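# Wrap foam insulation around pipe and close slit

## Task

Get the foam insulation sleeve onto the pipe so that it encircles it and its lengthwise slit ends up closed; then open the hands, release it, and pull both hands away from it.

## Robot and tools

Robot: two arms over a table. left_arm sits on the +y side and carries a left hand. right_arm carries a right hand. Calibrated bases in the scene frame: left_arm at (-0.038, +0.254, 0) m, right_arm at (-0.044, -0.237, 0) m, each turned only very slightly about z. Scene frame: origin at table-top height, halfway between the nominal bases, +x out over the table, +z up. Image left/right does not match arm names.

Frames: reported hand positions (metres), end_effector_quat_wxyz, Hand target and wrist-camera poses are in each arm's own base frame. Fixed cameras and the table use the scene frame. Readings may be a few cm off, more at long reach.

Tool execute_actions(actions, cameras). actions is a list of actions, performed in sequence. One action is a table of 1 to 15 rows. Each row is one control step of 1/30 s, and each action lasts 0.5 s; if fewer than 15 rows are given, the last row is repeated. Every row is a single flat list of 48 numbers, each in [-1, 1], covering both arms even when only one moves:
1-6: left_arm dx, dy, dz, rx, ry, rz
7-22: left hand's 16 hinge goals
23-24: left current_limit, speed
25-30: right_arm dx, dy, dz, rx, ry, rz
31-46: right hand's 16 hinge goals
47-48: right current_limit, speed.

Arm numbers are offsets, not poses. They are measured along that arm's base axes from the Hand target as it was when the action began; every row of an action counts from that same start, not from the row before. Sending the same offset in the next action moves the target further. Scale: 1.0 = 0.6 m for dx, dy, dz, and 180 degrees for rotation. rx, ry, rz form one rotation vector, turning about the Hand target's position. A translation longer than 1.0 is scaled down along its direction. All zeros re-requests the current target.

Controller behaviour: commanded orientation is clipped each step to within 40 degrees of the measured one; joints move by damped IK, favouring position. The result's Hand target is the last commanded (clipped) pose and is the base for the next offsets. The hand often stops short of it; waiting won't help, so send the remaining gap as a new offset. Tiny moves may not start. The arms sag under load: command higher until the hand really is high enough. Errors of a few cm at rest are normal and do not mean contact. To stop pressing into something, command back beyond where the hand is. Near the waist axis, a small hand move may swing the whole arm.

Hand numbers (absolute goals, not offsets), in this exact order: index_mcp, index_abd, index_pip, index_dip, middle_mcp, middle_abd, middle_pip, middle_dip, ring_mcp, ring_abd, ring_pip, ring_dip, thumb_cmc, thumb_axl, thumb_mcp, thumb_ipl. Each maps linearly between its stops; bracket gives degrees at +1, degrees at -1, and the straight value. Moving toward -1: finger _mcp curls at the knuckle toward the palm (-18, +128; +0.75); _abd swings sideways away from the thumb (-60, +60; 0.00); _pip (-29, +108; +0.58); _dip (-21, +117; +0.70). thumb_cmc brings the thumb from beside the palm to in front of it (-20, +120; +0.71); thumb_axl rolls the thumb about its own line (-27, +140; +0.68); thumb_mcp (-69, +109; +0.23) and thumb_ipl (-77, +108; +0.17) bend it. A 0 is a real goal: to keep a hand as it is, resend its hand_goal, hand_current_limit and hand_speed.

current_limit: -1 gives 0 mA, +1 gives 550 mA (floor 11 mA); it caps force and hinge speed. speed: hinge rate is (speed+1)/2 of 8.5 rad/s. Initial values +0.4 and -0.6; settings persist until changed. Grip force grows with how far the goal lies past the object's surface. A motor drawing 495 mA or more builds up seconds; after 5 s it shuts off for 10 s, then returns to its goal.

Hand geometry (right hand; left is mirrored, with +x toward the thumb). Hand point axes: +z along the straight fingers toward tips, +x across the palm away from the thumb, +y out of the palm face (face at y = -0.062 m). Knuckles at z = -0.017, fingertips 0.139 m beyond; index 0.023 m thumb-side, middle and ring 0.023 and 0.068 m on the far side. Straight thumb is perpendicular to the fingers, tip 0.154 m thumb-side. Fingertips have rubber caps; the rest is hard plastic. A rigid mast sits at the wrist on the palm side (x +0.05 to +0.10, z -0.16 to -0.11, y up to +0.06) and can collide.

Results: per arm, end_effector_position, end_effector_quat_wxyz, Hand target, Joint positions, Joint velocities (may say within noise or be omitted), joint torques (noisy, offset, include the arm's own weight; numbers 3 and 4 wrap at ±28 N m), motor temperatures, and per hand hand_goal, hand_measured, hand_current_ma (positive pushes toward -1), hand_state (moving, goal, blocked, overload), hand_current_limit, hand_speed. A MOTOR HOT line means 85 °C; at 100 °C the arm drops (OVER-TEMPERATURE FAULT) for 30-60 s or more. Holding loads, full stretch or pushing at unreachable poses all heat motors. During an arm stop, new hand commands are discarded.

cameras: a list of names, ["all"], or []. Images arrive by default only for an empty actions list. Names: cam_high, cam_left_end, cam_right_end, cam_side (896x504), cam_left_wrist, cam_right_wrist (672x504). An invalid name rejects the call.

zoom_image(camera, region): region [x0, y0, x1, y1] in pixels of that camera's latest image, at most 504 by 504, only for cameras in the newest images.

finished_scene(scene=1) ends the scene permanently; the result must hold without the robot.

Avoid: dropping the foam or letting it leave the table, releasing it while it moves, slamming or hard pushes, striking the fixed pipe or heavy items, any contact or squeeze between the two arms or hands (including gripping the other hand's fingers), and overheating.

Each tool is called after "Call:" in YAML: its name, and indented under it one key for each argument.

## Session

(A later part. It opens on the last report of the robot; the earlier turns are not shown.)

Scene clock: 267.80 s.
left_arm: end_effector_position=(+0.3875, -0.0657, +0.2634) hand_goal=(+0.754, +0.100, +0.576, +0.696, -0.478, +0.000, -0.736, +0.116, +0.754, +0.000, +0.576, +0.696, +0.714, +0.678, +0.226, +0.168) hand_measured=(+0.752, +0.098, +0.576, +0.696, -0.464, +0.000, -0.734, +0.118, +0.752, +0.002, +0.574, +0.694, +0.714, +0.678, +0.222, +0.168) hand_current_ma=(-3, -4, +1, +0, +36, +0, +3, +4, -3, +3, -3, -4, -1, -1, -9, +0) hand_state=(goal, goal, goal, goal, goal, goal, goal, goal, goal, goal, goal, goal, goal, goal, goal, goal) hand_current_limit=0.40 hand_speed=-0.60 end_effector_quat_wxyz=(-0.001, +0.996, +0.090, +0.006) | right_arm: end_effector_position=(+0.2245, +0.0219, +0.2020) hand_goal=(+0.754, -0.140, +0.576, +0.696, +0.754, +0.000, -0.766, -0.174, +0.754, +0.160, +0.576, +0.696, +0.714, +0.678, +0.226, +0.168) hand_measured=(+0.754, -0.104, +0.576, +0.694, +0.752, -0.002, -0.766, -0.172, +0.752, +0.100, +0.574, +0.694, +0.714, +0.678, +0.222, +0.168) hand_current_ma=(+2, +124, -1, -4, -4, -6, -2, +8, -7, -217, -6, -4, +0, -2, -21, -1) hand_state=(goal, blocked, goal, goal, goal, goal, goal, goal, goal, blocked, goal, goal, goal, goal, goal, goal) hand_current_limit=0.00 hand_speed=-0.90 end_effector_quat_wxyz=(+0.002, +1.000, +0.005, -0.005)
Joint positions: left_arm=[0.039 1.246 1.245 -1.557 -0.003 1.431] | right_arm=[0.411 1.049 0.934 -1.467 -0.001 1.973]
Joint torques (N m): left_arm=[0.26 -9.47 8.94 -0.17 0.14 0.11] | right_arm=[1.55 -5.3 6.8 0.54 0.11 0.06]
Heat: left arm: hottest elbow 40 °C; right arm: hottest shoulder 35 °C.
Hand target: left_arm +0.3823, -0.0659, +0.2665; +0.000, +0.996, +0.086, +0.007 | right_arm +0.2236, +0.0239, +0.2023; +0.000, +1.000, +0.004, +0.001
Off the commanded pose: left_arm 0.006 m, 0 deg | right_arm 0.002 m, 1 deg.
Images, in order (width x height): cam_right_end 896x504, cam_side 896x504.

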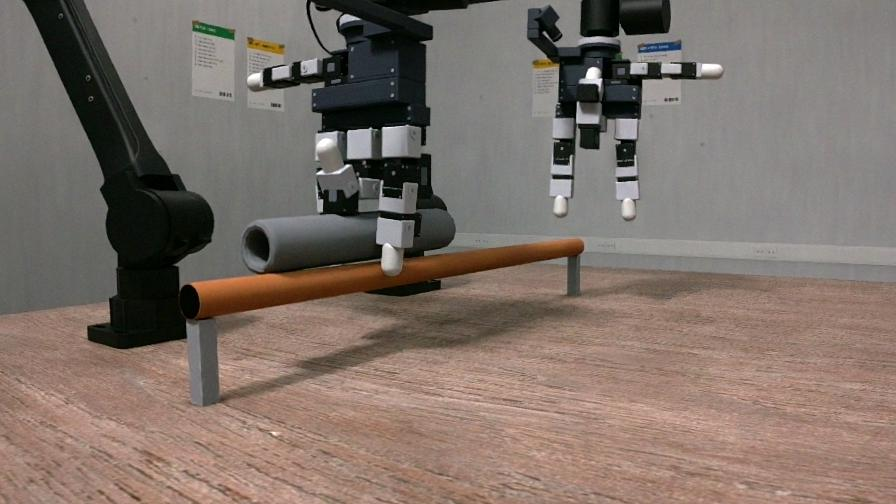

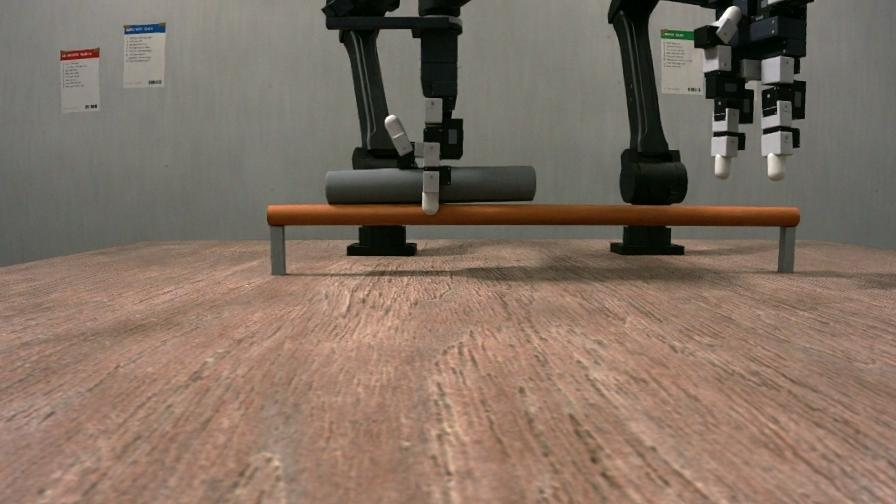

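Call:
execute_actions:
  actions:
    - [[0,0,0,0,0,0,0.754,0.1,0.576,0.696,-0.479,0,-0.737,0.116,0.754,0,0.576,0.696,0.714,0.678,0.226,0.168,0.4,-0.6,0,0,-0.01,0,0,0,0.754,-0.12,0.576,0.696,0.753,0,-0.766,-0.174,0.754,0.12,0.576,0.696,0.714,0.678,0.226,0.168,0.0,-0.9]]
    - [[0,0,0,0,0,0,0.754,0.1,0.576,0.696,-0.479,0,-0.737,0.116,0.754,0,0.576,0.696,0.714,0.678,0.226,0.168,0.4,-0.6,0.01,0,0,0,0,0,0.754,-0.12,0.576,0.696,0.753,0,-0.766,-0.174,0.754,0.12,0.576,0.696,0.714,0.678,0.226,0.168,0.0,-0.9]]
  cameras: ["cam_right_end", "cam_side"]

Call:
zoom_image:
  camera: "cam_right_end"
  region: [210, 190, 330, 310]

Call:
zoom_image:
  camera: "cam_side"
  region: [300, 130, 560, 260]

Scene clock: 269.27 s.
left_arm: end_effector_position=(+0.3875, -0.0657, +0.2634) hand_goal=(+0.754, +0.100, +0.576, +0.696, -0.478, +0.000, -0.736, +0.116, +0.754, +0.000, +0.576, +0.696, +0.714, +0.678, +0.226, +0.168) hand_measured=(+0.752, +0.098, +0.576, +0.696, -0.464, +0.000, -0.734, +0.118, +0.752, +0.002, +0.574, +0.694, +0.714, +0.678, +0.222, +0.168) hand_current_ma=(-3, -4, +1, +0, +36, +0, +3, +4, -3, +3, -3, -4, -1, -1, -9, +0) hand_state=(goal, goal, goal, goal, goal, goal, goal, goal, goal, goal, goal, goal, goal, goal, goal, goal) hand_current_limit=0.40 hand_speed=-0.60 end_effector_quat_wxyz=(-0.001, +0.996, +0.090, +0.006) | right_arm: end_effector_position=(+0.2249, +0.0221, +0.1970) hand_goal=(+0.754, -0.120, +0.576, +0.696, +0.754, +0.000, -0.766, -0.174, +0.754, +0.120, +0.576, +0.696, +0.714, +0.678, +0.226, +0.168) hand_measured=(+0.754, -0.098, +0.576, +0.694, +0.752, -0.002, -0.766, -0.172, +0.752, +0.092, +0.574, +0.694, +0.714, +0.678, +0.222, +0.168) hand_current_ma=(+2, +71, -1, -4, -4, -5, -2, +8, -8, -95, -6, -4, +0, -2, -21, -1) hand_state=(goal, blocked, goal, goal, goal, goal, goal, goal, goal, blocked, goal, goal, goal, goal, goal, goal) hand_current_limit=0.00 hand_speed=-0.90 end_effector_quat_wxyz=(+0.001, +1.000, +0.004, -0.003)
Joint positions: left_arm=[0.039 1.246 1.245 -1.557 -0.003 1.431] | right_arm=[0.411 1.049 0.922 -1.45 -0.001 1.973]
Joint torques (N m): left_arm=[0.21 -9.64 8.92 -0.14 0.11 0.12] | right_arm=[1.03 -3.96 7.45 0.73 0.1 -0.04]
Heat: left arm: hottest elbow 40 °C; right arm: hottest shoulder 35 °C.
Hand target: left_arm +0.3823, -0.0659, +0.2665; +0.000, +0.996, +0.086, +0.007 | right_arm +0.2295, +0.0239, +0.1962; +0.000, +1.000, +0.004, +0.001
Off the commanded pose: left_arm 0.006 m, 0 deg | right_arm 0.005 m, 1 deg.
Images, in order (width x height): cam_right_end 896x504, cam_side 896x504.

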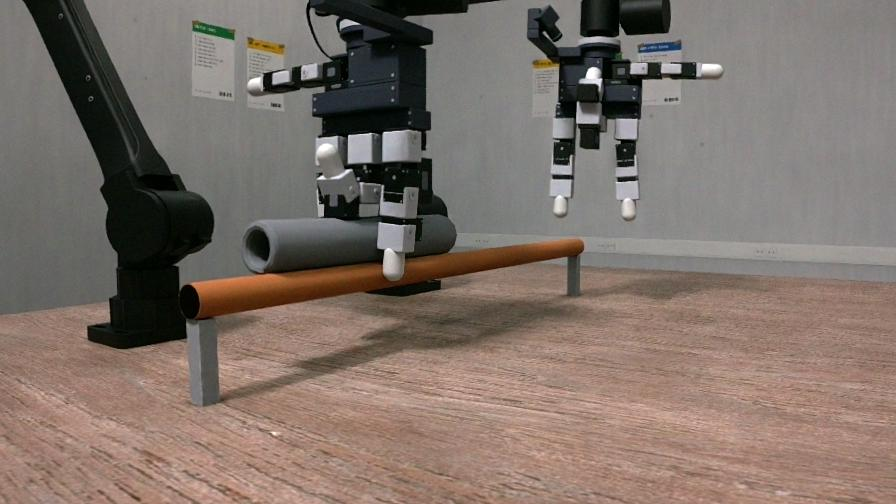

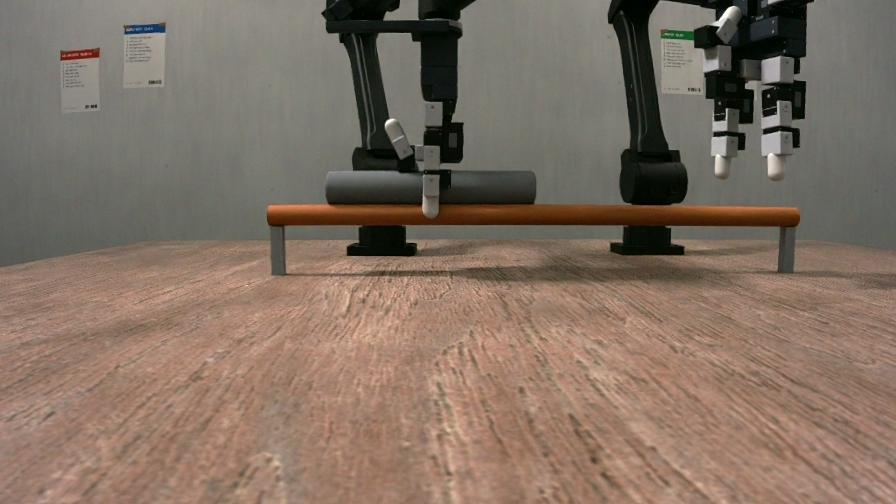

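Scaled by 4.200 from the camera's 896x504 image, which has a finer 1280x720 frame.

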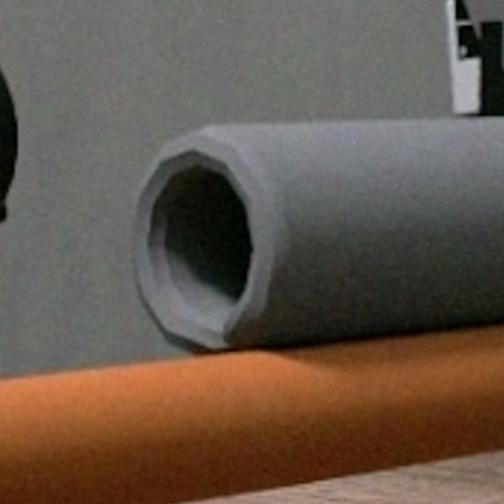

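Scaled by 1.938 from the camera's 896x504 image, which has a finer 1280x720 frame.

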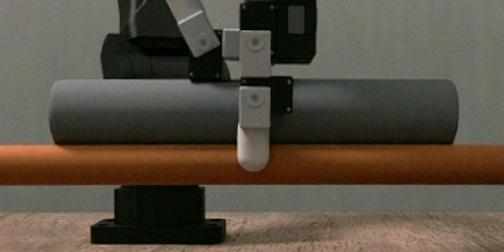

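Call:
zoom_image:
  camera: "cam_side"
  region: [300, 160, 360, 220]

Call:
zoom_image:
  camera: "cam_side"
  region: [500, 160, 560, 220]

Scaled by 8.400 from the camera's 896x504 image, which has a finer 1280x720 frame.

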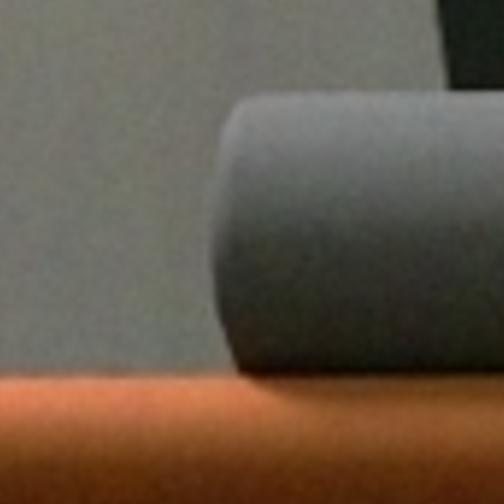

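Scaled by 8.400 from the camera's 896x504 image, which has a finer 1280x720 frame.

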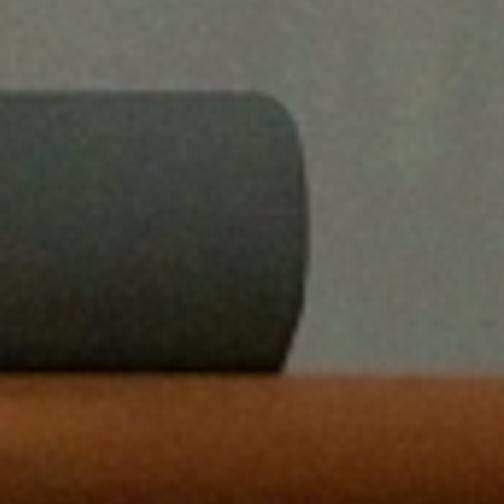

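Call:
execute_actions:
  actions:
    - [[0,0,0,0,0,0,0.754,0.1,0.576,0.696,-0.479,0,-0.737,0.116,0.754,0,0.576,0.696,0.714,0.678,0.226,0.168,0.4,-0.6,0.01,0,0.003,0,0,0,0.754,-0.11,0.576,0.696,0.753,0,-0.766,-0.174,0.754,0.1,0.576,0.696,0.714,0.678,0.226,0.168,0.0,-0.9]]
  cameras: ["cam_right_end"]

Call:
zoom_image:
  camera: "cam_right_end"
  region: [210, 190, 330, 310]

Scene clock: 270.40 s.
left_arm: end_effector_position=(+0.3875, -0.0657, +0.2634) hand_goal=(+0.754, +0.100, +0.576, +0.696, -0.478, +0.000, -0.736, +0.116, +0.754, +0.000, +0.576, +0.696, +0.714, +0.678, +0.226, +0.168) hand_measured=(+0.752, +0.098, +0.576, +0.696, -0.464, +0.000, -0.734, +0.118, +0.752, +0.002, +0.574, +0.694, +0.714, +0.678, +0.222, +0.168) hand_current_ma=(-3, -4, +1, +0, +36, +0, +3, +4, -3, +3, -3, -4, -1, -1, -9, +0) hand_state=(goal, goal, goal, goal, goal, goal, goal, goal, goal, goal, goal, goal, goal, goal, goal, goal) hand_current_limit=0.40 hand_speed=-0.60 end_effector_quat_wxyz=(-0.001, +0.996, +0.090, +0.006) | right_arm: end_effector_position=(+0.2252, +0.0221, +0.1963) hand_goal=(+0.754, -0.110, +0.576, +0.696, +0.754, +0.000, -0.766, -0.174, +0.754, +0.100, +0.576, +0.696, +0.714, +0.678, +0.226, +0.168) hand_measured=(+0.754, -0.096, +0.576, +0.694, +0.752, +0.000, -0.768, -0.172, +0.752, +0.086, +0.574, +0.694, +0.714, +0.678, +0.222, +0.168) hand_current_ma=(+0, +45, -1, -4, -6, +0, -3, +8, -8, -43, -6, -4, +0, -2, -21, -1) hand_state=(goal, goal, goal, goal, goal, goal, goal, goal, goal, goal, goal, goal, goal, goal, goal, goal) hand_current_limit=0.00 hand_speed=-0.90 end_effector_quat_wxyz=(+0.002, +1.000, +0.004, -0.005)
Joint positions: left_arm=[0.039 1.246 1.245 -1.557 -0.003 1.431] | right_arm=[0.411 1.053 0.922 -1.45 -0.001 1.973]
Joint torques (N m): left_arm=[0.26 -9.7 8.87 -0.18 0.13 0.13] | right_arm=[0.5 -3.25 8.62 0.75 0.1 -0.1]
Heat: left arm: hottest elbow 40 °C; right arm: hottest shoulder 35 °C.
Hand target: left_arm +0.3823, -0.0659, +0.2665; +0.000, +0.996, +0.086, +0.007 | right_arm +0.2355, +0.0238, +0.1980; +0.000, +1.000, +0.004, +0.001
Off the commanded pose: left_arm 0.006 m, 0 deg | right_arm 0.011 m, 1 deg.
Images, in order (width x height): cam_right_end 896x504.

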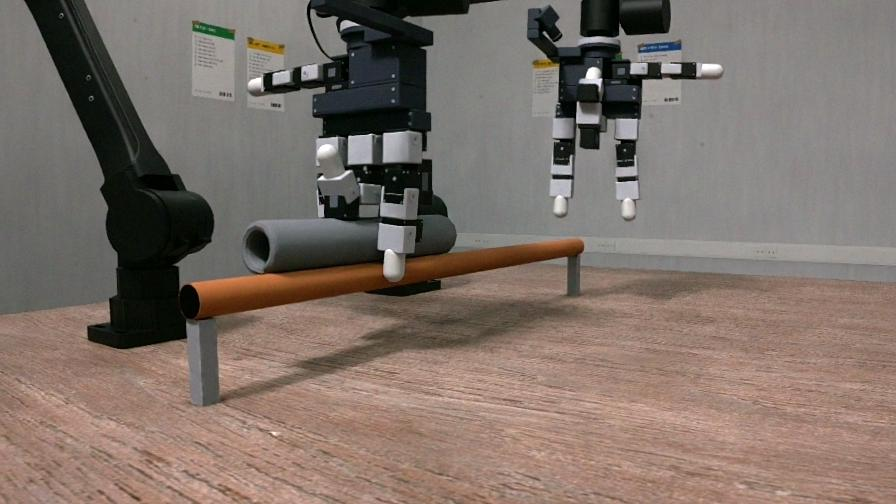

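Scaled by 4.200 from the camera's 896x504 image, which has a finer 1280x720 frame.

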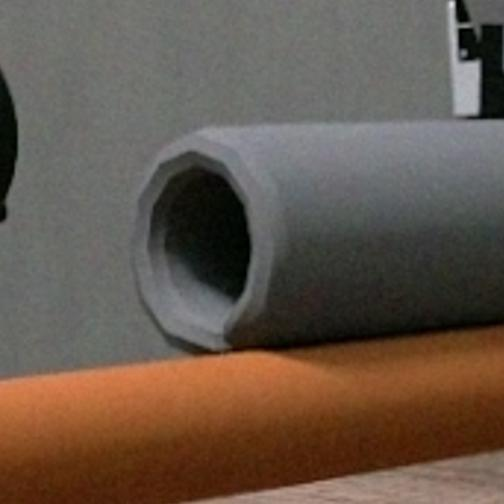

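Call:
execute_actions:
  actions:
    - [[0,0,0,0,0,0,0.754,0.1,0.576,0.696,-0.479,0,-0.737,0.116,0.754,0,0.576,0.696,0.714,0.678,0.226,0.168,0.4,-0.6,0.01,0,0.005,0,0,0,0.754,-0.11,0.576,0.696,0.753,0,-0.766,-0.174,0.754,0.1,0.576,0.696,0.714,0.678,0.226,0.168,0.0,-0.9]]
  cameras: ["cam_right_end"]

Call:
zoom_image:
  camera: "cam_right_end"
  region: [210, 190, 330, 310]

Scene clock: 271.23 s.
left_arm: end_effector_position=(+0.3875, -0.0657, +0.2634) hand_goal=(+0.754, +0.100, +0.576, +0.696, -0.478, +0.000, -0.736, +0.116, +0.754, +0.000, +0.576, +0.696, +0.714, +0.678, +0.226, +0.168) hand_measured=(+0.752, +0.098, +0.576, +0.696, -0.464, +0.000, -0.734, +0.118, +0.752, +0.002, +0.574, +0.694, +0.714, +0.678, +0.222, +0.168) hand_current_ma=(-3, -4, +1, +0, +36, +0, +3, +4, -3, +3, -3, -4, -1, -1, -9, +0) hand_state=(goal, goal, goal, goal, goal, goal, goal, goal, goal, goal, goal, goal, goal, goal, goal, goal) hand_current_limit=0.40 hand_speed=-0.60 end_effector_quat_wxyz=(-0.001, +0.996, +0.090, +0.006) | right_arm: end_effector_position=(+0.2266, +0.0215, +0.1950) hand_goal=(+0.754, -0.110, +0.576, +0.696, +0.754, +0.000, -0.766, -0.174, +0.754, +0.100, +0.576, +0.696, +0.714, +0.678, +0.226, +0.168) hand_measured=(+0.754, -0.096, +0.576, +0.694, +0.752, +0.000, -0.774, -0.172, +0.752, +0.084, +0.574, +0.694, +0.714, +0.678, +0.222, +0.168) hand_current_ma=(+0, +46, -1, -4, -9, +0, -25, +8, -7, -51, -6, -4, +0, -2, -21, -1) hand_state=(goal, goal, goal, goal, goal, goal, goal, goal, goal, goal, goal, goal, goal, goal, goal, goal) hand_current_limit=0.00 hand_speed=-0.90 end_effector_quat_wxyz=(+0.003, +1.000, +0.004, -0.008)
Joint positions: left_arm=[0.039 1.246 1.245 -1.557 -0.003 1.431] | right_arm=[0.407 1.062 0.923 -1.45 -0.001 1.968]
Joint torques (N m): left_arm=[0.44 -9.41 8.85 -0.17 0.13 0.12] | right_arm=[0.09 -2.84 9.87 0.58 0.11 -0.12]
Heat: left arm: hottest elbow 40 °C; right arm: hottest shoulder 35 °C.
Hand target: left_arm +0.3823, -0.0659, +0.2665; +0.000, +0.996, +0.086, +0.007 | right_arm +0.2415, +0.0239, +0.2010; +0.000, +1.000, +0.004, +0.001
Off the commanded pose: left_arm 0.006 m, 0 deg | right_arm 0.016 m, 1 deg.
Images, in order (width x height): cam_right_end 896x504.

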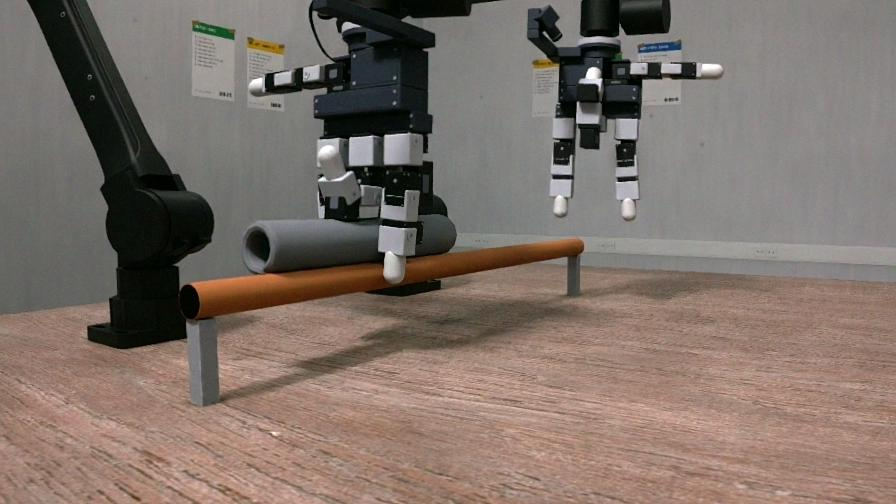

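Scaled by 4.200 from the camera's 896x504 image, which has a finer 1280x720 frame.

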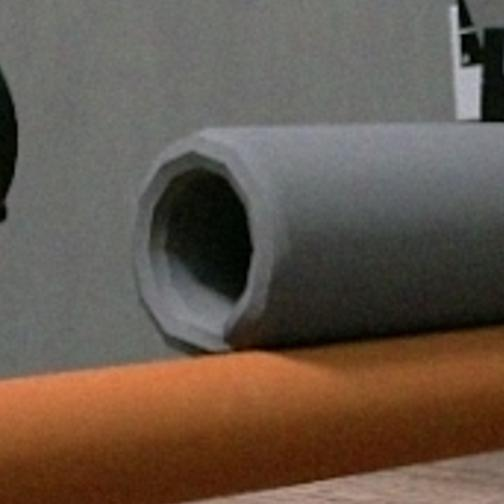

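Call:
execute_actions:
  actions:
    - [[0,0,0,0,0,0,0.754,0.1,0.576,0.696,-0.479,0,-0.737,0.116,0.754,0,0.576,0.696,0.714,0.678,0.226,0.168,0.4,-0.6,0.004,0,0.015,0,0,0,0.754,-0.11,0.576,0.696,0.753,0,-0.766,-0.174,0.754,0.1,0.576,0.696,0.714,0.678,0.226,0.168,0.0,-0.9]]
  cameras: ["cam_right_end"]

Call:
zoom_image:
  camera: "cam_right_end"
  region: [210, 190, 330, 310]

Scene clock: 272.17 s.
left_arm: end_effector_position=(+0.3875, -0.0657, +0.2634) hand_goal=(+0.754, +0.100, +0.576, +0.696, -0.478, +0.000, -0.736, +0.116, +0.754, +0.000, +0.576, +0.696, +0.714, +0.678, +0.226, +0.168) hand_measured=(+0.752, +0.098, +0.576, +0.696, -0.464, +0.000, -0.734, +0.118, +0.752, +0.002, +0.574, +0.694, +0.714, +0.678, +0.222, +0.168) hand_current_ma=(-3, -4, +1, +0, +36, +0, +3, +4, -3, +3, -3, -4, -1, -1, -9, +0) hand_state=(goal, goal, goal, goal, goal, goal, goal, goal, goal, goal, goal, goal, goal, goal, goal, goal) hand_current_limit=0.40 hand_speed=-0.60 end_effector_quat_wxyz=(-0.001, +0.996, +0.090, +0.006) | right_arm: end_effector_position=(+0.2297, +0.0215, +0.1979) hand_goal=(+0.754, -0.110, +0.576, +0.696, +0.754, +0.000, -0.766, -0.174, +0.754, +0.100, +0.576, +0.696, +0.714, +0.678, +0.226, +0.168) hand_measured=(+0.754, -0.094, +0.576, +0.694, +0.752, +0.000, -0.772, -0.172, +0.752, +0.088, +0.574, +0.694, +0.714, +0.678, +0.222, +0.168) hand_current_ma=(-1, +51, -1, -4, -9, +0, -21, +8, -7, -34, -6, -4, +0, -2, -21, -1) hand_state=(goal, goal, goal, goal, goal, goal, goal, goal, goal, goal, goal, goal, goal, goal, goal, goal) hand_current_limit=0.00 hand_speed=-0.90 end_effector_quat_wxyz=(+0.004, +1.000, +0.005, -0.010)
Joint positions: left_arm=[0.039 1.246 1.245 -1.557 -0.003 1.431] | right_arm=[0.402 1.072 0.937 -1.458 -0.001 1.964]
Joint torques (N m): left_arm=[0.21 -9.47 8.94 -0.18 0.14 0.14] | right_arm=[0.21 -3.49 10.85 0.06 0.11 -0.11]
Heat: left arm: hottest elbow 40 °C; right arm: hottest shoulder 35 °C.
Hand target: left_arm +0.3823, -0.0659, +0.2665; +0.000, +0.996, +0.086, +0.007 | right_arm +0.2439, +0.0239, +0.2100; +0.000, +1.000, +0.004, +0.001
Off the commanded pose: left_arm 0.006 m, 0 deg | right_arm 0.019 m, 1 deg.
Images, in order (width x height): cam_right_end 896x504.

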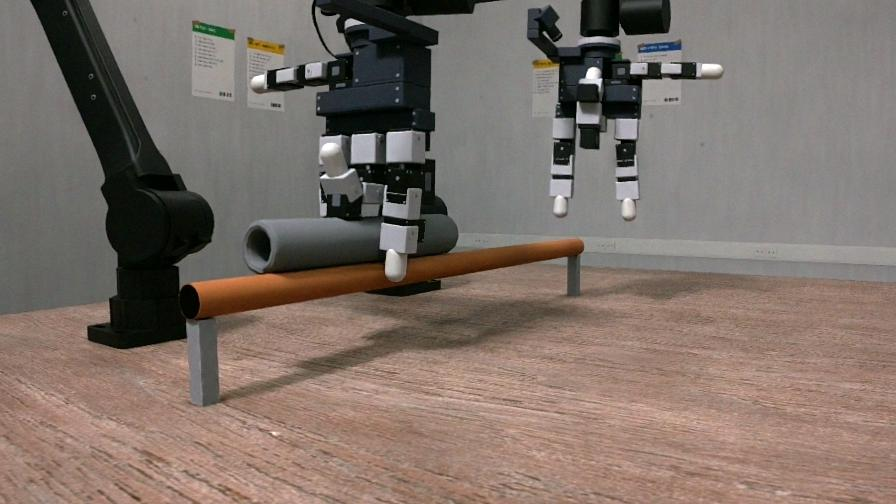

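Scaled by 4.200 from the camera's 896x504 image, which has a finer 1280x720 frame.

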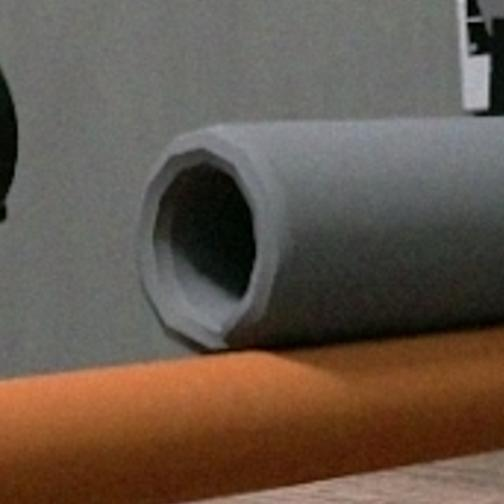

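Call:
execute_actions:
  actions:
    - [[0,0,0,0,0,0,0.754,0.1,0.576,0.696,-0.479,0,-0.737,0.116,0.754,0,0.576,0.696,0.714,0.678,0.226,0.168,0.4,-0.6,0.007,0,0,0,0,0,0.754,-0.11,0.576,0.696,0.753,0,-0.766,-0.174,0.754,0.1,0.576,0.696,0.714,0.678,0.226,0.168,0.0,-0.9]]
  cameras: ["cam_right_end", "cam_left_end"]

Call:
zoom_image:
  camera: "cam_right_end"
  region: [210, 190, 330, 310]

Scene clock: 273.10 s.
left_arm: end_effector_position=(+0.3875, -0.0657, +0.2634) hand_goal=(+0.754, +0.100, +0.576, +0.696, -0.478, +0.000, -0.736, +0.116, +0.754, +0.000, +0.576, +0.696, +0.714, +0.678, +0.226, +0.168) hand_measured=(+0.752, +0.098, +0.576, +0.696, -0.464, +0.000, -0.734, +0.118, +0.752, +0.002, +0.574, +0.694, +0.714, +0.678, +0.222, +0.168) hand_current_ma=(-3, -4, +1, +0, +36, +0, +3, +4, -3, +3, -3, -4, -1, -1, -9, +0) hand_state=(goal, goal, goal, goal, goal, goal, goal, goal, goal, goal, goal, goal, goal, goal, goal, goal) hand_current_limit=0.40 hand_speed=-0.60 end_effector_quat_wxyz=(-0.001, +0.996, +0.090, +0.006) | right_arm: end_effector_position=(+0.2332, +0.0212, +0.1986) hand_goal=(+0.754, -0.110, +0.576, +0.696, +0.754, +0.000, -0.766, -0.174, +0.754, +0.100, +0.576, +0.696, +0.714, +0.678, +0.226, +0.168) hand_measured=(+0.754, -0.094, +0.576, +0.694, +0.752, +0.000, -0.772, -0.172, +0.752, +0.090, +0.574, +0.694, +0.714, +0.678, +0.222, +0.168) hand_current_ma=(+0, +51, -1, -4, -9, +0, -20, +8, -7, -30, -6, -4, +0, -2, -21, -1) hand_state=(goal, goal, goal, goal, goal, goal, goal, goal, goal, goal, goal, goal, goal, goal, goal, goal) hand_current_limit=0.00 hand_speed=-0.90 end_effector_quat_wxyz=(+0.004, +1.000, +0.004, -0.011)
Joint positions: left_arm=[0.039 1.246 1.245 -1.557 -0.003 1.431] | right_arm=[0.396 1.082 0.946 -1.458 -0.001 1.959]
Joint torques (N m): left_arm=[0.32 -9.64 8.94 -0.12 0.12 0.11] | right_arm=[0.32 -3.84 10.76 0.13 0.11 -0.13]
Heat: left arm: hottest elbow 40 °C; right arm: hottest shoulder 35 °C.
Hand target: left_arm +0.3823, -0.0659, +0.2665; +0.000, +0.996, +0.086, +0.007 | right_arm +0.2481, +0.0238, +0.2101; +0.000, +1.000, +0.004, +0.001
Off the commanded pose: left_arm 0.006 m, 0 deg | right_arm 0.019 m, 2 deg.
Images, in order (width x height): cam_left_end 896x504, cam_right_end 896x504.

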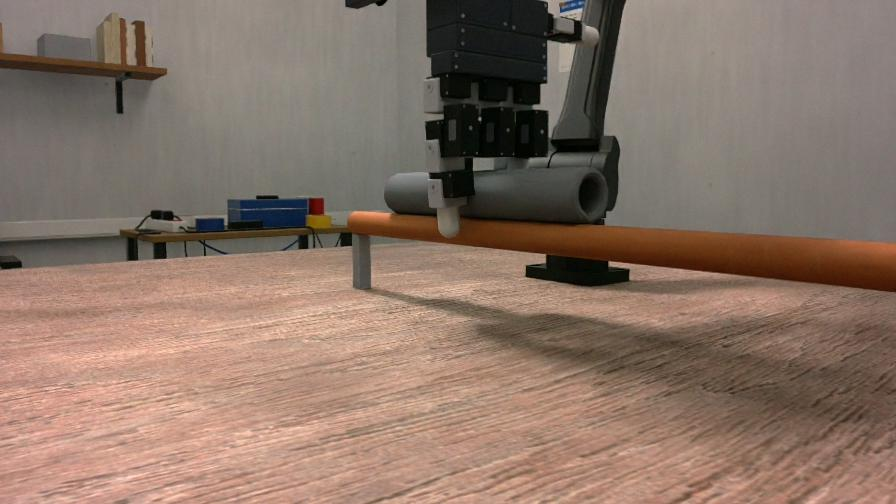

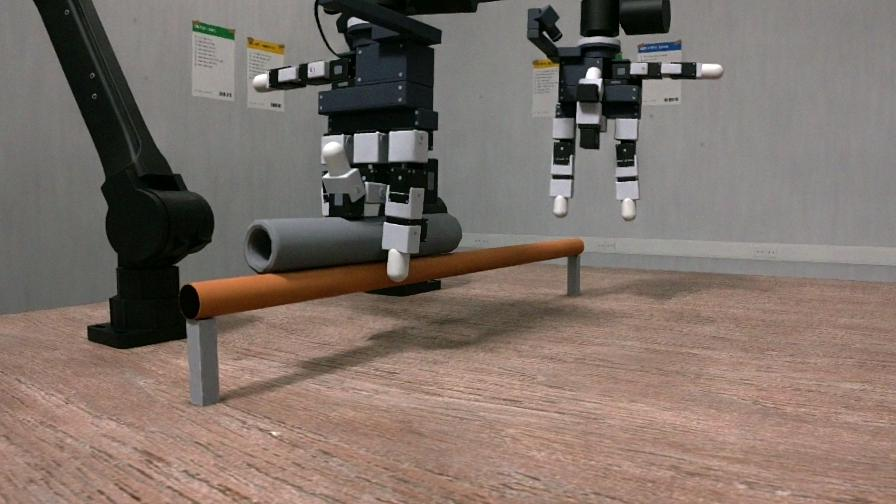

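Scaled by 4.200 from the camera's 896x504 image, which has a finer 1280x720 frame.

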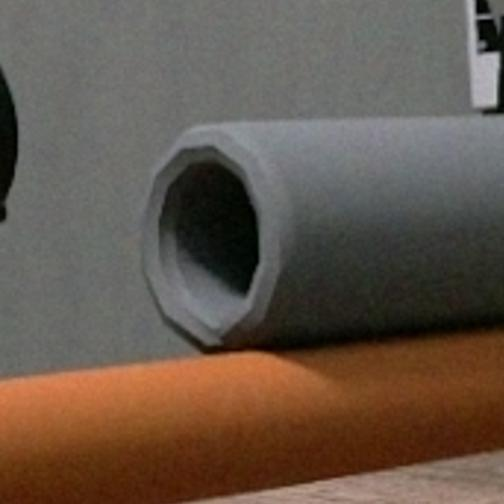

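Call:
zoom_image:
  camera: "cam_left_end"
  region: [540, 150, 640, 250]

Call:
zoom_image:
  camera: "cam_right_end"
  region: [400, 190, 500, 290]

Call:
zoom_image:
  camera: "cam_left_end"
  region: [350, 150, 460, 260]

Scaled by 5.040 from the camera's 896x504 image, which has a finer 1280x720 frame.

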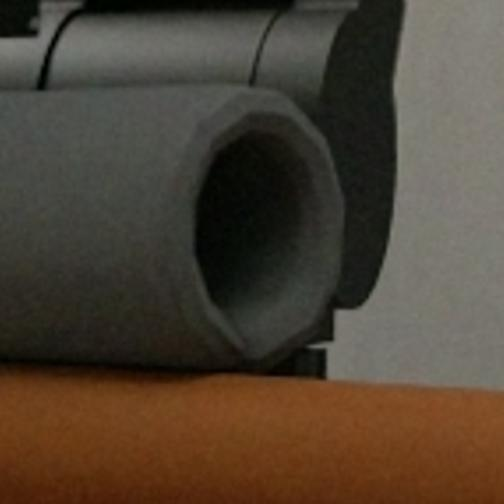

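Scaled by 5.040 from the camera's 896x504 image, which has a finer 1280x720 frame.

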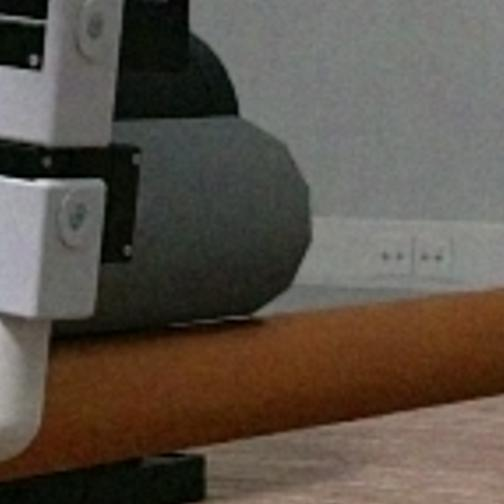

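Scaled by 4.582 from the camera's 896x504 image, which has a finer 1280x720 frame.

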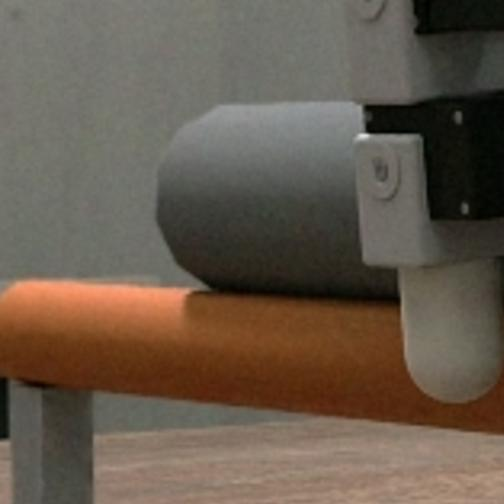

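Call:
execute_actions:
  actions:
    - [[0,0,0,0,0,0,0.754,0.1,0.576,0.696,-0.479,0,-0.737,0.116,0.754,0,0.576,0.696,0.714,0.678,0.226,0.168,0.4,-0.6,-0.0215,0,-0.03,0,0,0,0.754,-0.11,0.576,0.696,0.753,0,-0.766,-0.174,0.754,0.11,0.576,0.696,0.714,0.678,0.226,0.168,0.4,-0.8]]
  cameras: ["cam_right_end", "cam_left_end", "cam_side"]

Call:
zoom_image:
  camera: "cam_right_end"
  region: [210, 190, 330, 310]

Call:
zoom_image:
  camera: "cam_side"
  region: [300, 130, 560, 260]

Scene clock: 274.50 s.
left_arm: end_effector_position=(+0.3875, -0.0657, +0.2634) hand_goal=(+0.754, +0.100, +0.576, +0.696, -0.478, +0.000, -0.736, +0.116, +0.754, +0.000, +0.576, +0.696, +0.714, +0.678, +0.226, +0.168) hand_measured=(+0.752, +0.098, +0.576, +0.696, -0.464, +0.000, -0.734, +0.118, +0.752, +0.002, +0.574, +0.694, +0.714, +0.678, +0.222, +0.168) hand_current_ma=(-3, -4, +1, +0, +36, +0, +3, +4, -3, +3, -3, -4, -1, -1, -9, +0) hand_state=(goal, goal, goal, goal, goal, goal, goal, goal, goal, goal, goal, goal, goal, goal, goal, goal) hand_current_limit=0.40 hand_speed=-0.60 end_effector_quat_wxyz=(-0.001, +0.996, +0.090, +0.006) | right_arm: end_effector_position=(+0.2336, +0.0214, +0.1956) hand_goal=(+0.754, -0.110, +0.576, +0.696, +0.754, +0.000, -0.766, -0.174, +0.754, +0.110, +0.576, +0.696, +0.714, +0.678, +0.226, +0.168) hand_measured=(+0.754, -0.090, +0.576, +0.694, +0.746, -0.002, -0.776, -0.172, +0.752, +0.096, +0.574, +0.694, +0.714, +0.678, +0.222, +0.168) hand_current_ma=(-1, +68, -1, -4, -27, -4, -34, +8, -7, -45, -6, -4, +0, -2, -21, -1) hand_state=(goal, blocked, goal, goal, goal, goal, goal, goal, goal, goal, goal, goal, goal, goal, goal, goal) hand_current_limit=0.40 hand_speed=-0.80 end_effector_quat_wxyz=(+0.002, +1.000, +0.004, -0.006)
Joint positions: left_arm=[0.039 1.246 1.245 -1.557 -0.003 1.431] | right_arm=[0.396 1.077 0.936 -1.443 -0.001 1.959]
Joint torques (N m): left_arm=[0.44 -9.52 8.91 -0.2 0.12 0.11] | right_arm=[1.9 -5.25 6.34 1.02 0.08 0.01]
Heat: left arm: hottest elbow 40 °C; right arm: hottest shoulder 35 °C.
Hand target: left_arm +0.3823, -0.0659, +0.2665; +0.000, +0.996, +0.086, +0.007 | right_arm +0.2352, +0.0239, +0.1920; +0.000, +1.000, +0.004, +0.001
Off the commanded pose: left_arm 0.006 m, 0 deg | right_arm 0.005 m, 1 deg.
Images, in order (width x height): cam_left_end 896x504, cam_right_end 896x504, cam_side 896x504.

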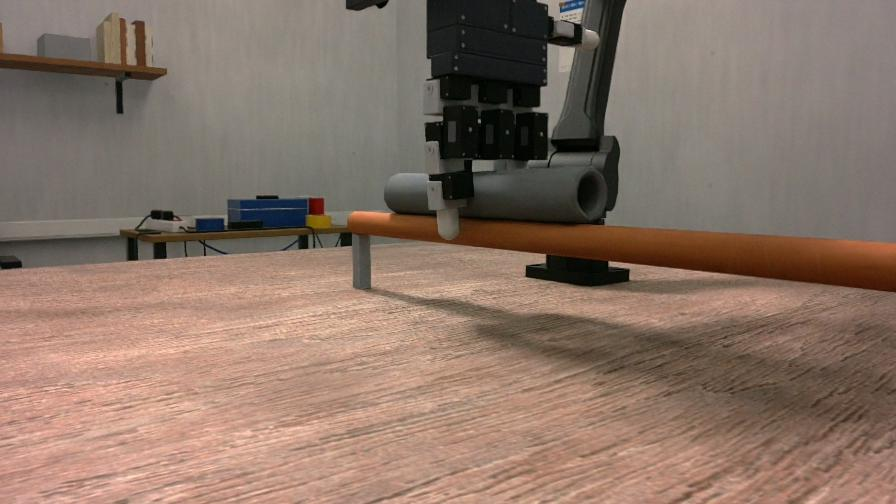

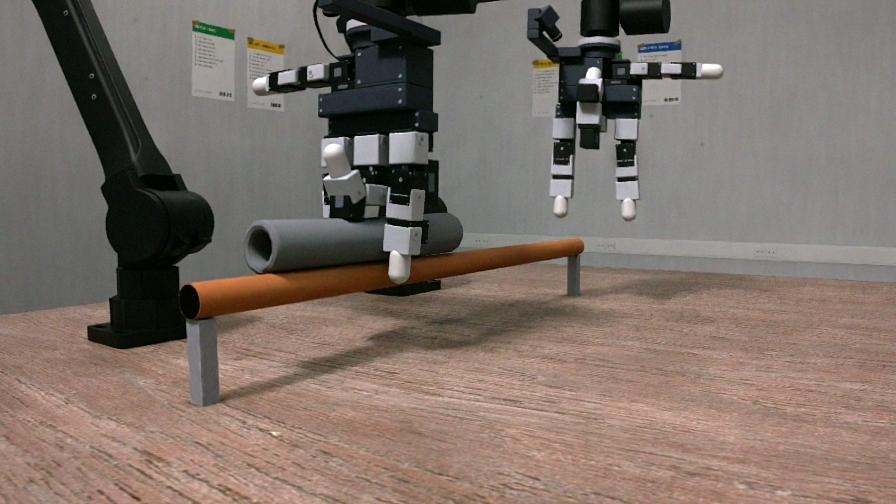

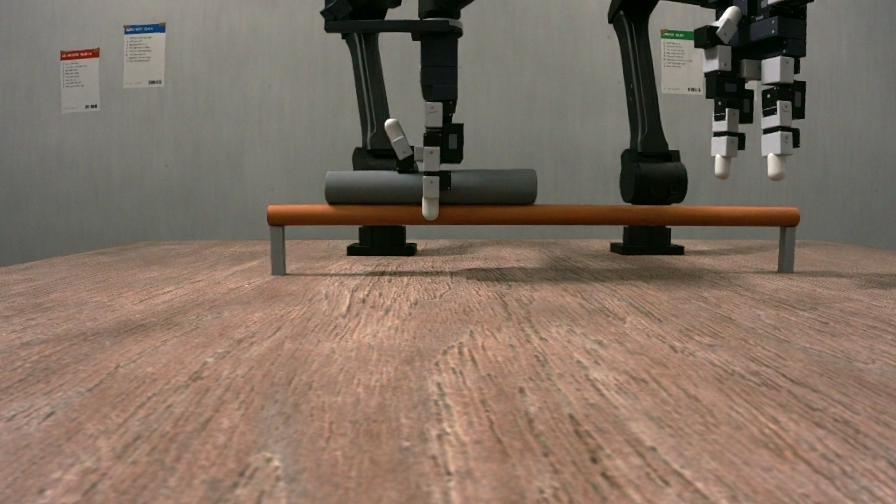

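Scaled by 4.200 from the camera's 896x504 image, which has a finer 1280x720 frame.

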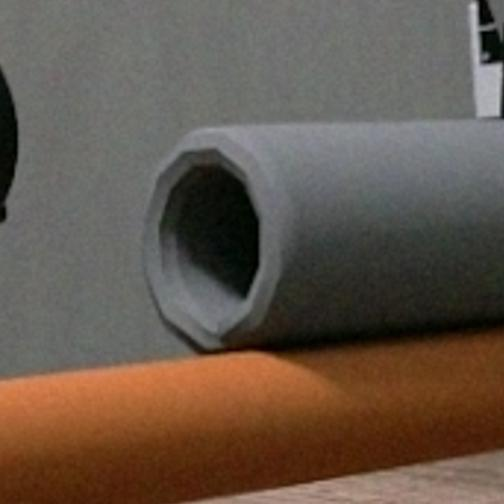

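Scaled by 1.938 from the camera's 896x504 image, which has a finer 1280x720 frame.

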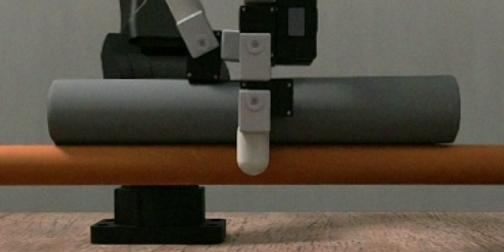

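Call:
execute_actions:
  actions:
    - [[0,0,0,0,0,0,0.754,0.1,0.576,0.696,-0.479,0,-0.737,0.116,0.754,0,0.576,0.696,0.714,0.678,0.226,0.168,0.4,-0.6,0,0,-0.012,0,0,0,0.754,-0.11,0.576,0.696,0.753,0,-0.766,-0.174,0.754,0.11,0.576,0.696,0.714,0.678,0.226,0.168,0.4,-0.8]]
  cameras: ["cam_right_end", "cam_left_end", "cam_side"]

Call:
zoom_image:
  camera: "cam_right_end"
  region: [210, 190, 330, 310]

Call:
zoom_image:
  camera: "cam_side"
  region: [300, 130, 560, 260]

Scene clock: 275.40 s.
left_arm: end_effector_position=(+0.3875, -0.0657, +0.2634) hand_goal=(+0.754, +0.100, +0.576, +0.696, -0.478, +0.000, -0.736, +0.116, +0.754, +0.000, +0.576, +0.696, +0.714, +0.678, +0.226, +0.168) hand_measured=(+0.752, +0.098, +0.576, +0.696, -0.464, +0.000, -0.734, +0.118, +0.752, +0.002, +0.574, +0.694, +0.714, +0.678, +0.222, +0.168) hand_current_ma=(-3, -4, +1, +0, +36, +0, +3, +4, -3, +3, -3, -4, -1, -1, -9, +0) hand_state=(goal, goal, goal, goal, goal, goal, goal, goal, goal, goal, goal, goal, goal, goal, goal, goal) hand_current_limit=0.40 hand_speed=-0.60 end_effector_quat_wxyz=(-0.001, +0.996, +0.090, +0.006) | right_arm: end_effector_position=(+0.2336, +0.0218, +0.1926) hand_goal=(+0.754, -0.110, +0.576, +0.696, +0.754, +0.000, -0.766, -0.174, +0.754, +0.110, +0.576, +0.696, +0.714, +0.678, +0.226, +0.168) hand_measured=(+0.752, -0.084, +0.576, +0.694, +0.740, -0.002, -0.784, -0.172, +0.752, +0.100, +0.574, +0.694, +0.714, +0.678, +0.222, +0.168) hand_current_ma=(-8, +91, -1, -4, -51, -6, -71, +8, -7, -31, -6, -4, +0, -2, -21, -1) hand_state=(goal, blocked, goal, goal, goal, goal, goal, goal, goal, goal, goal, goal, goal, goal, goal, goal) hand_current_limit=0.40 hand_speed=-0.80 end_effector_quat_wxyz=(+0.000, +1.000, +0.005, -0.002)
Joint positions: left_arm=[0.039 1.246 1.245 -1.557 -0.003 1.431] | right_arm=[0.398 1.071 0.926 -1.429 -0.001 1.959]
Joint torques (N m): left_arm=[0.21 -9.64 8.91 -0.14 0.13 0.1] | right_arm=[1.49 -4.37 5.74 1.18 0.11 0.02]
Heat: left arm: hottest elbow 40 °C; right arm: hottest shoulder 35 °C.
Hand target: left_arm +0.3823, -0.0659, +0.2665; +0.000, +0.996, +0.086, +0.007 | right_arm +0.2351, +0.0239, +0.1847; +0.000, +1.000, +0.004, +0.001
Off the commanded pose: left_arm 0.006 m, 0 deg | right_arm 0.008 m, 0 deg.
Images, in order (width x height): cam_left_end 896x504, cam_right_end 896x504, cam_side 896x504.

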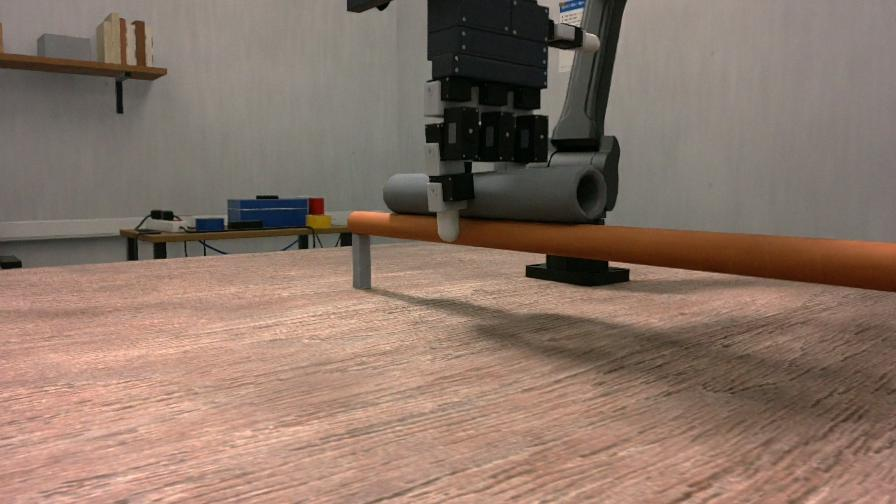

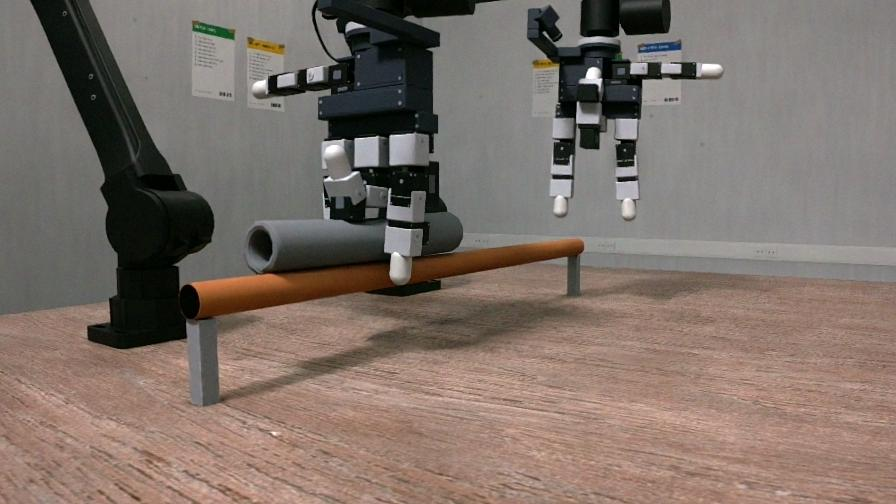

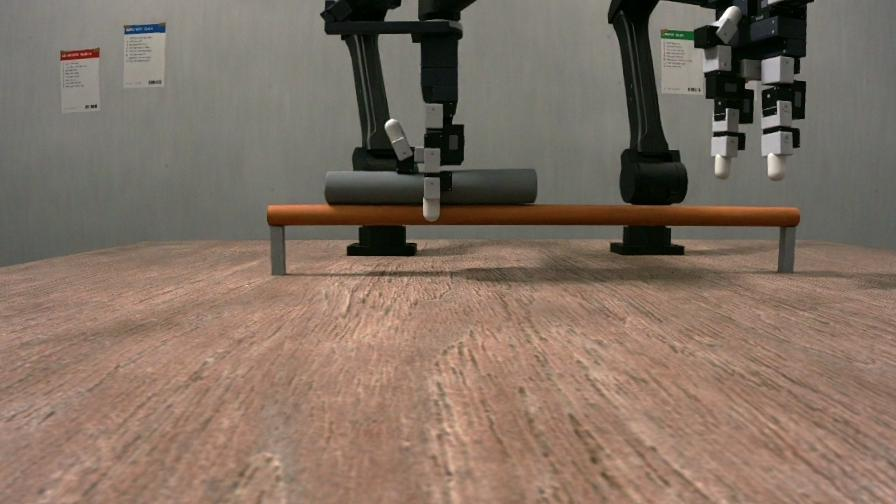

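Scaled by 4.200 from the camera's 896x504 image, which has a finer 1280x720 frame.

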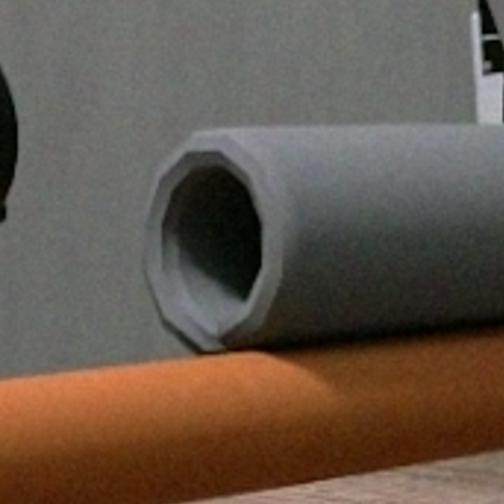

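Scaled by 1.938 from the camera's 896x504 image, which has a finer 1280x720 frame.

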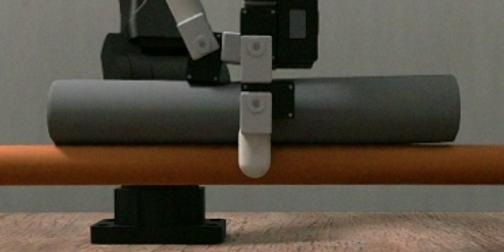

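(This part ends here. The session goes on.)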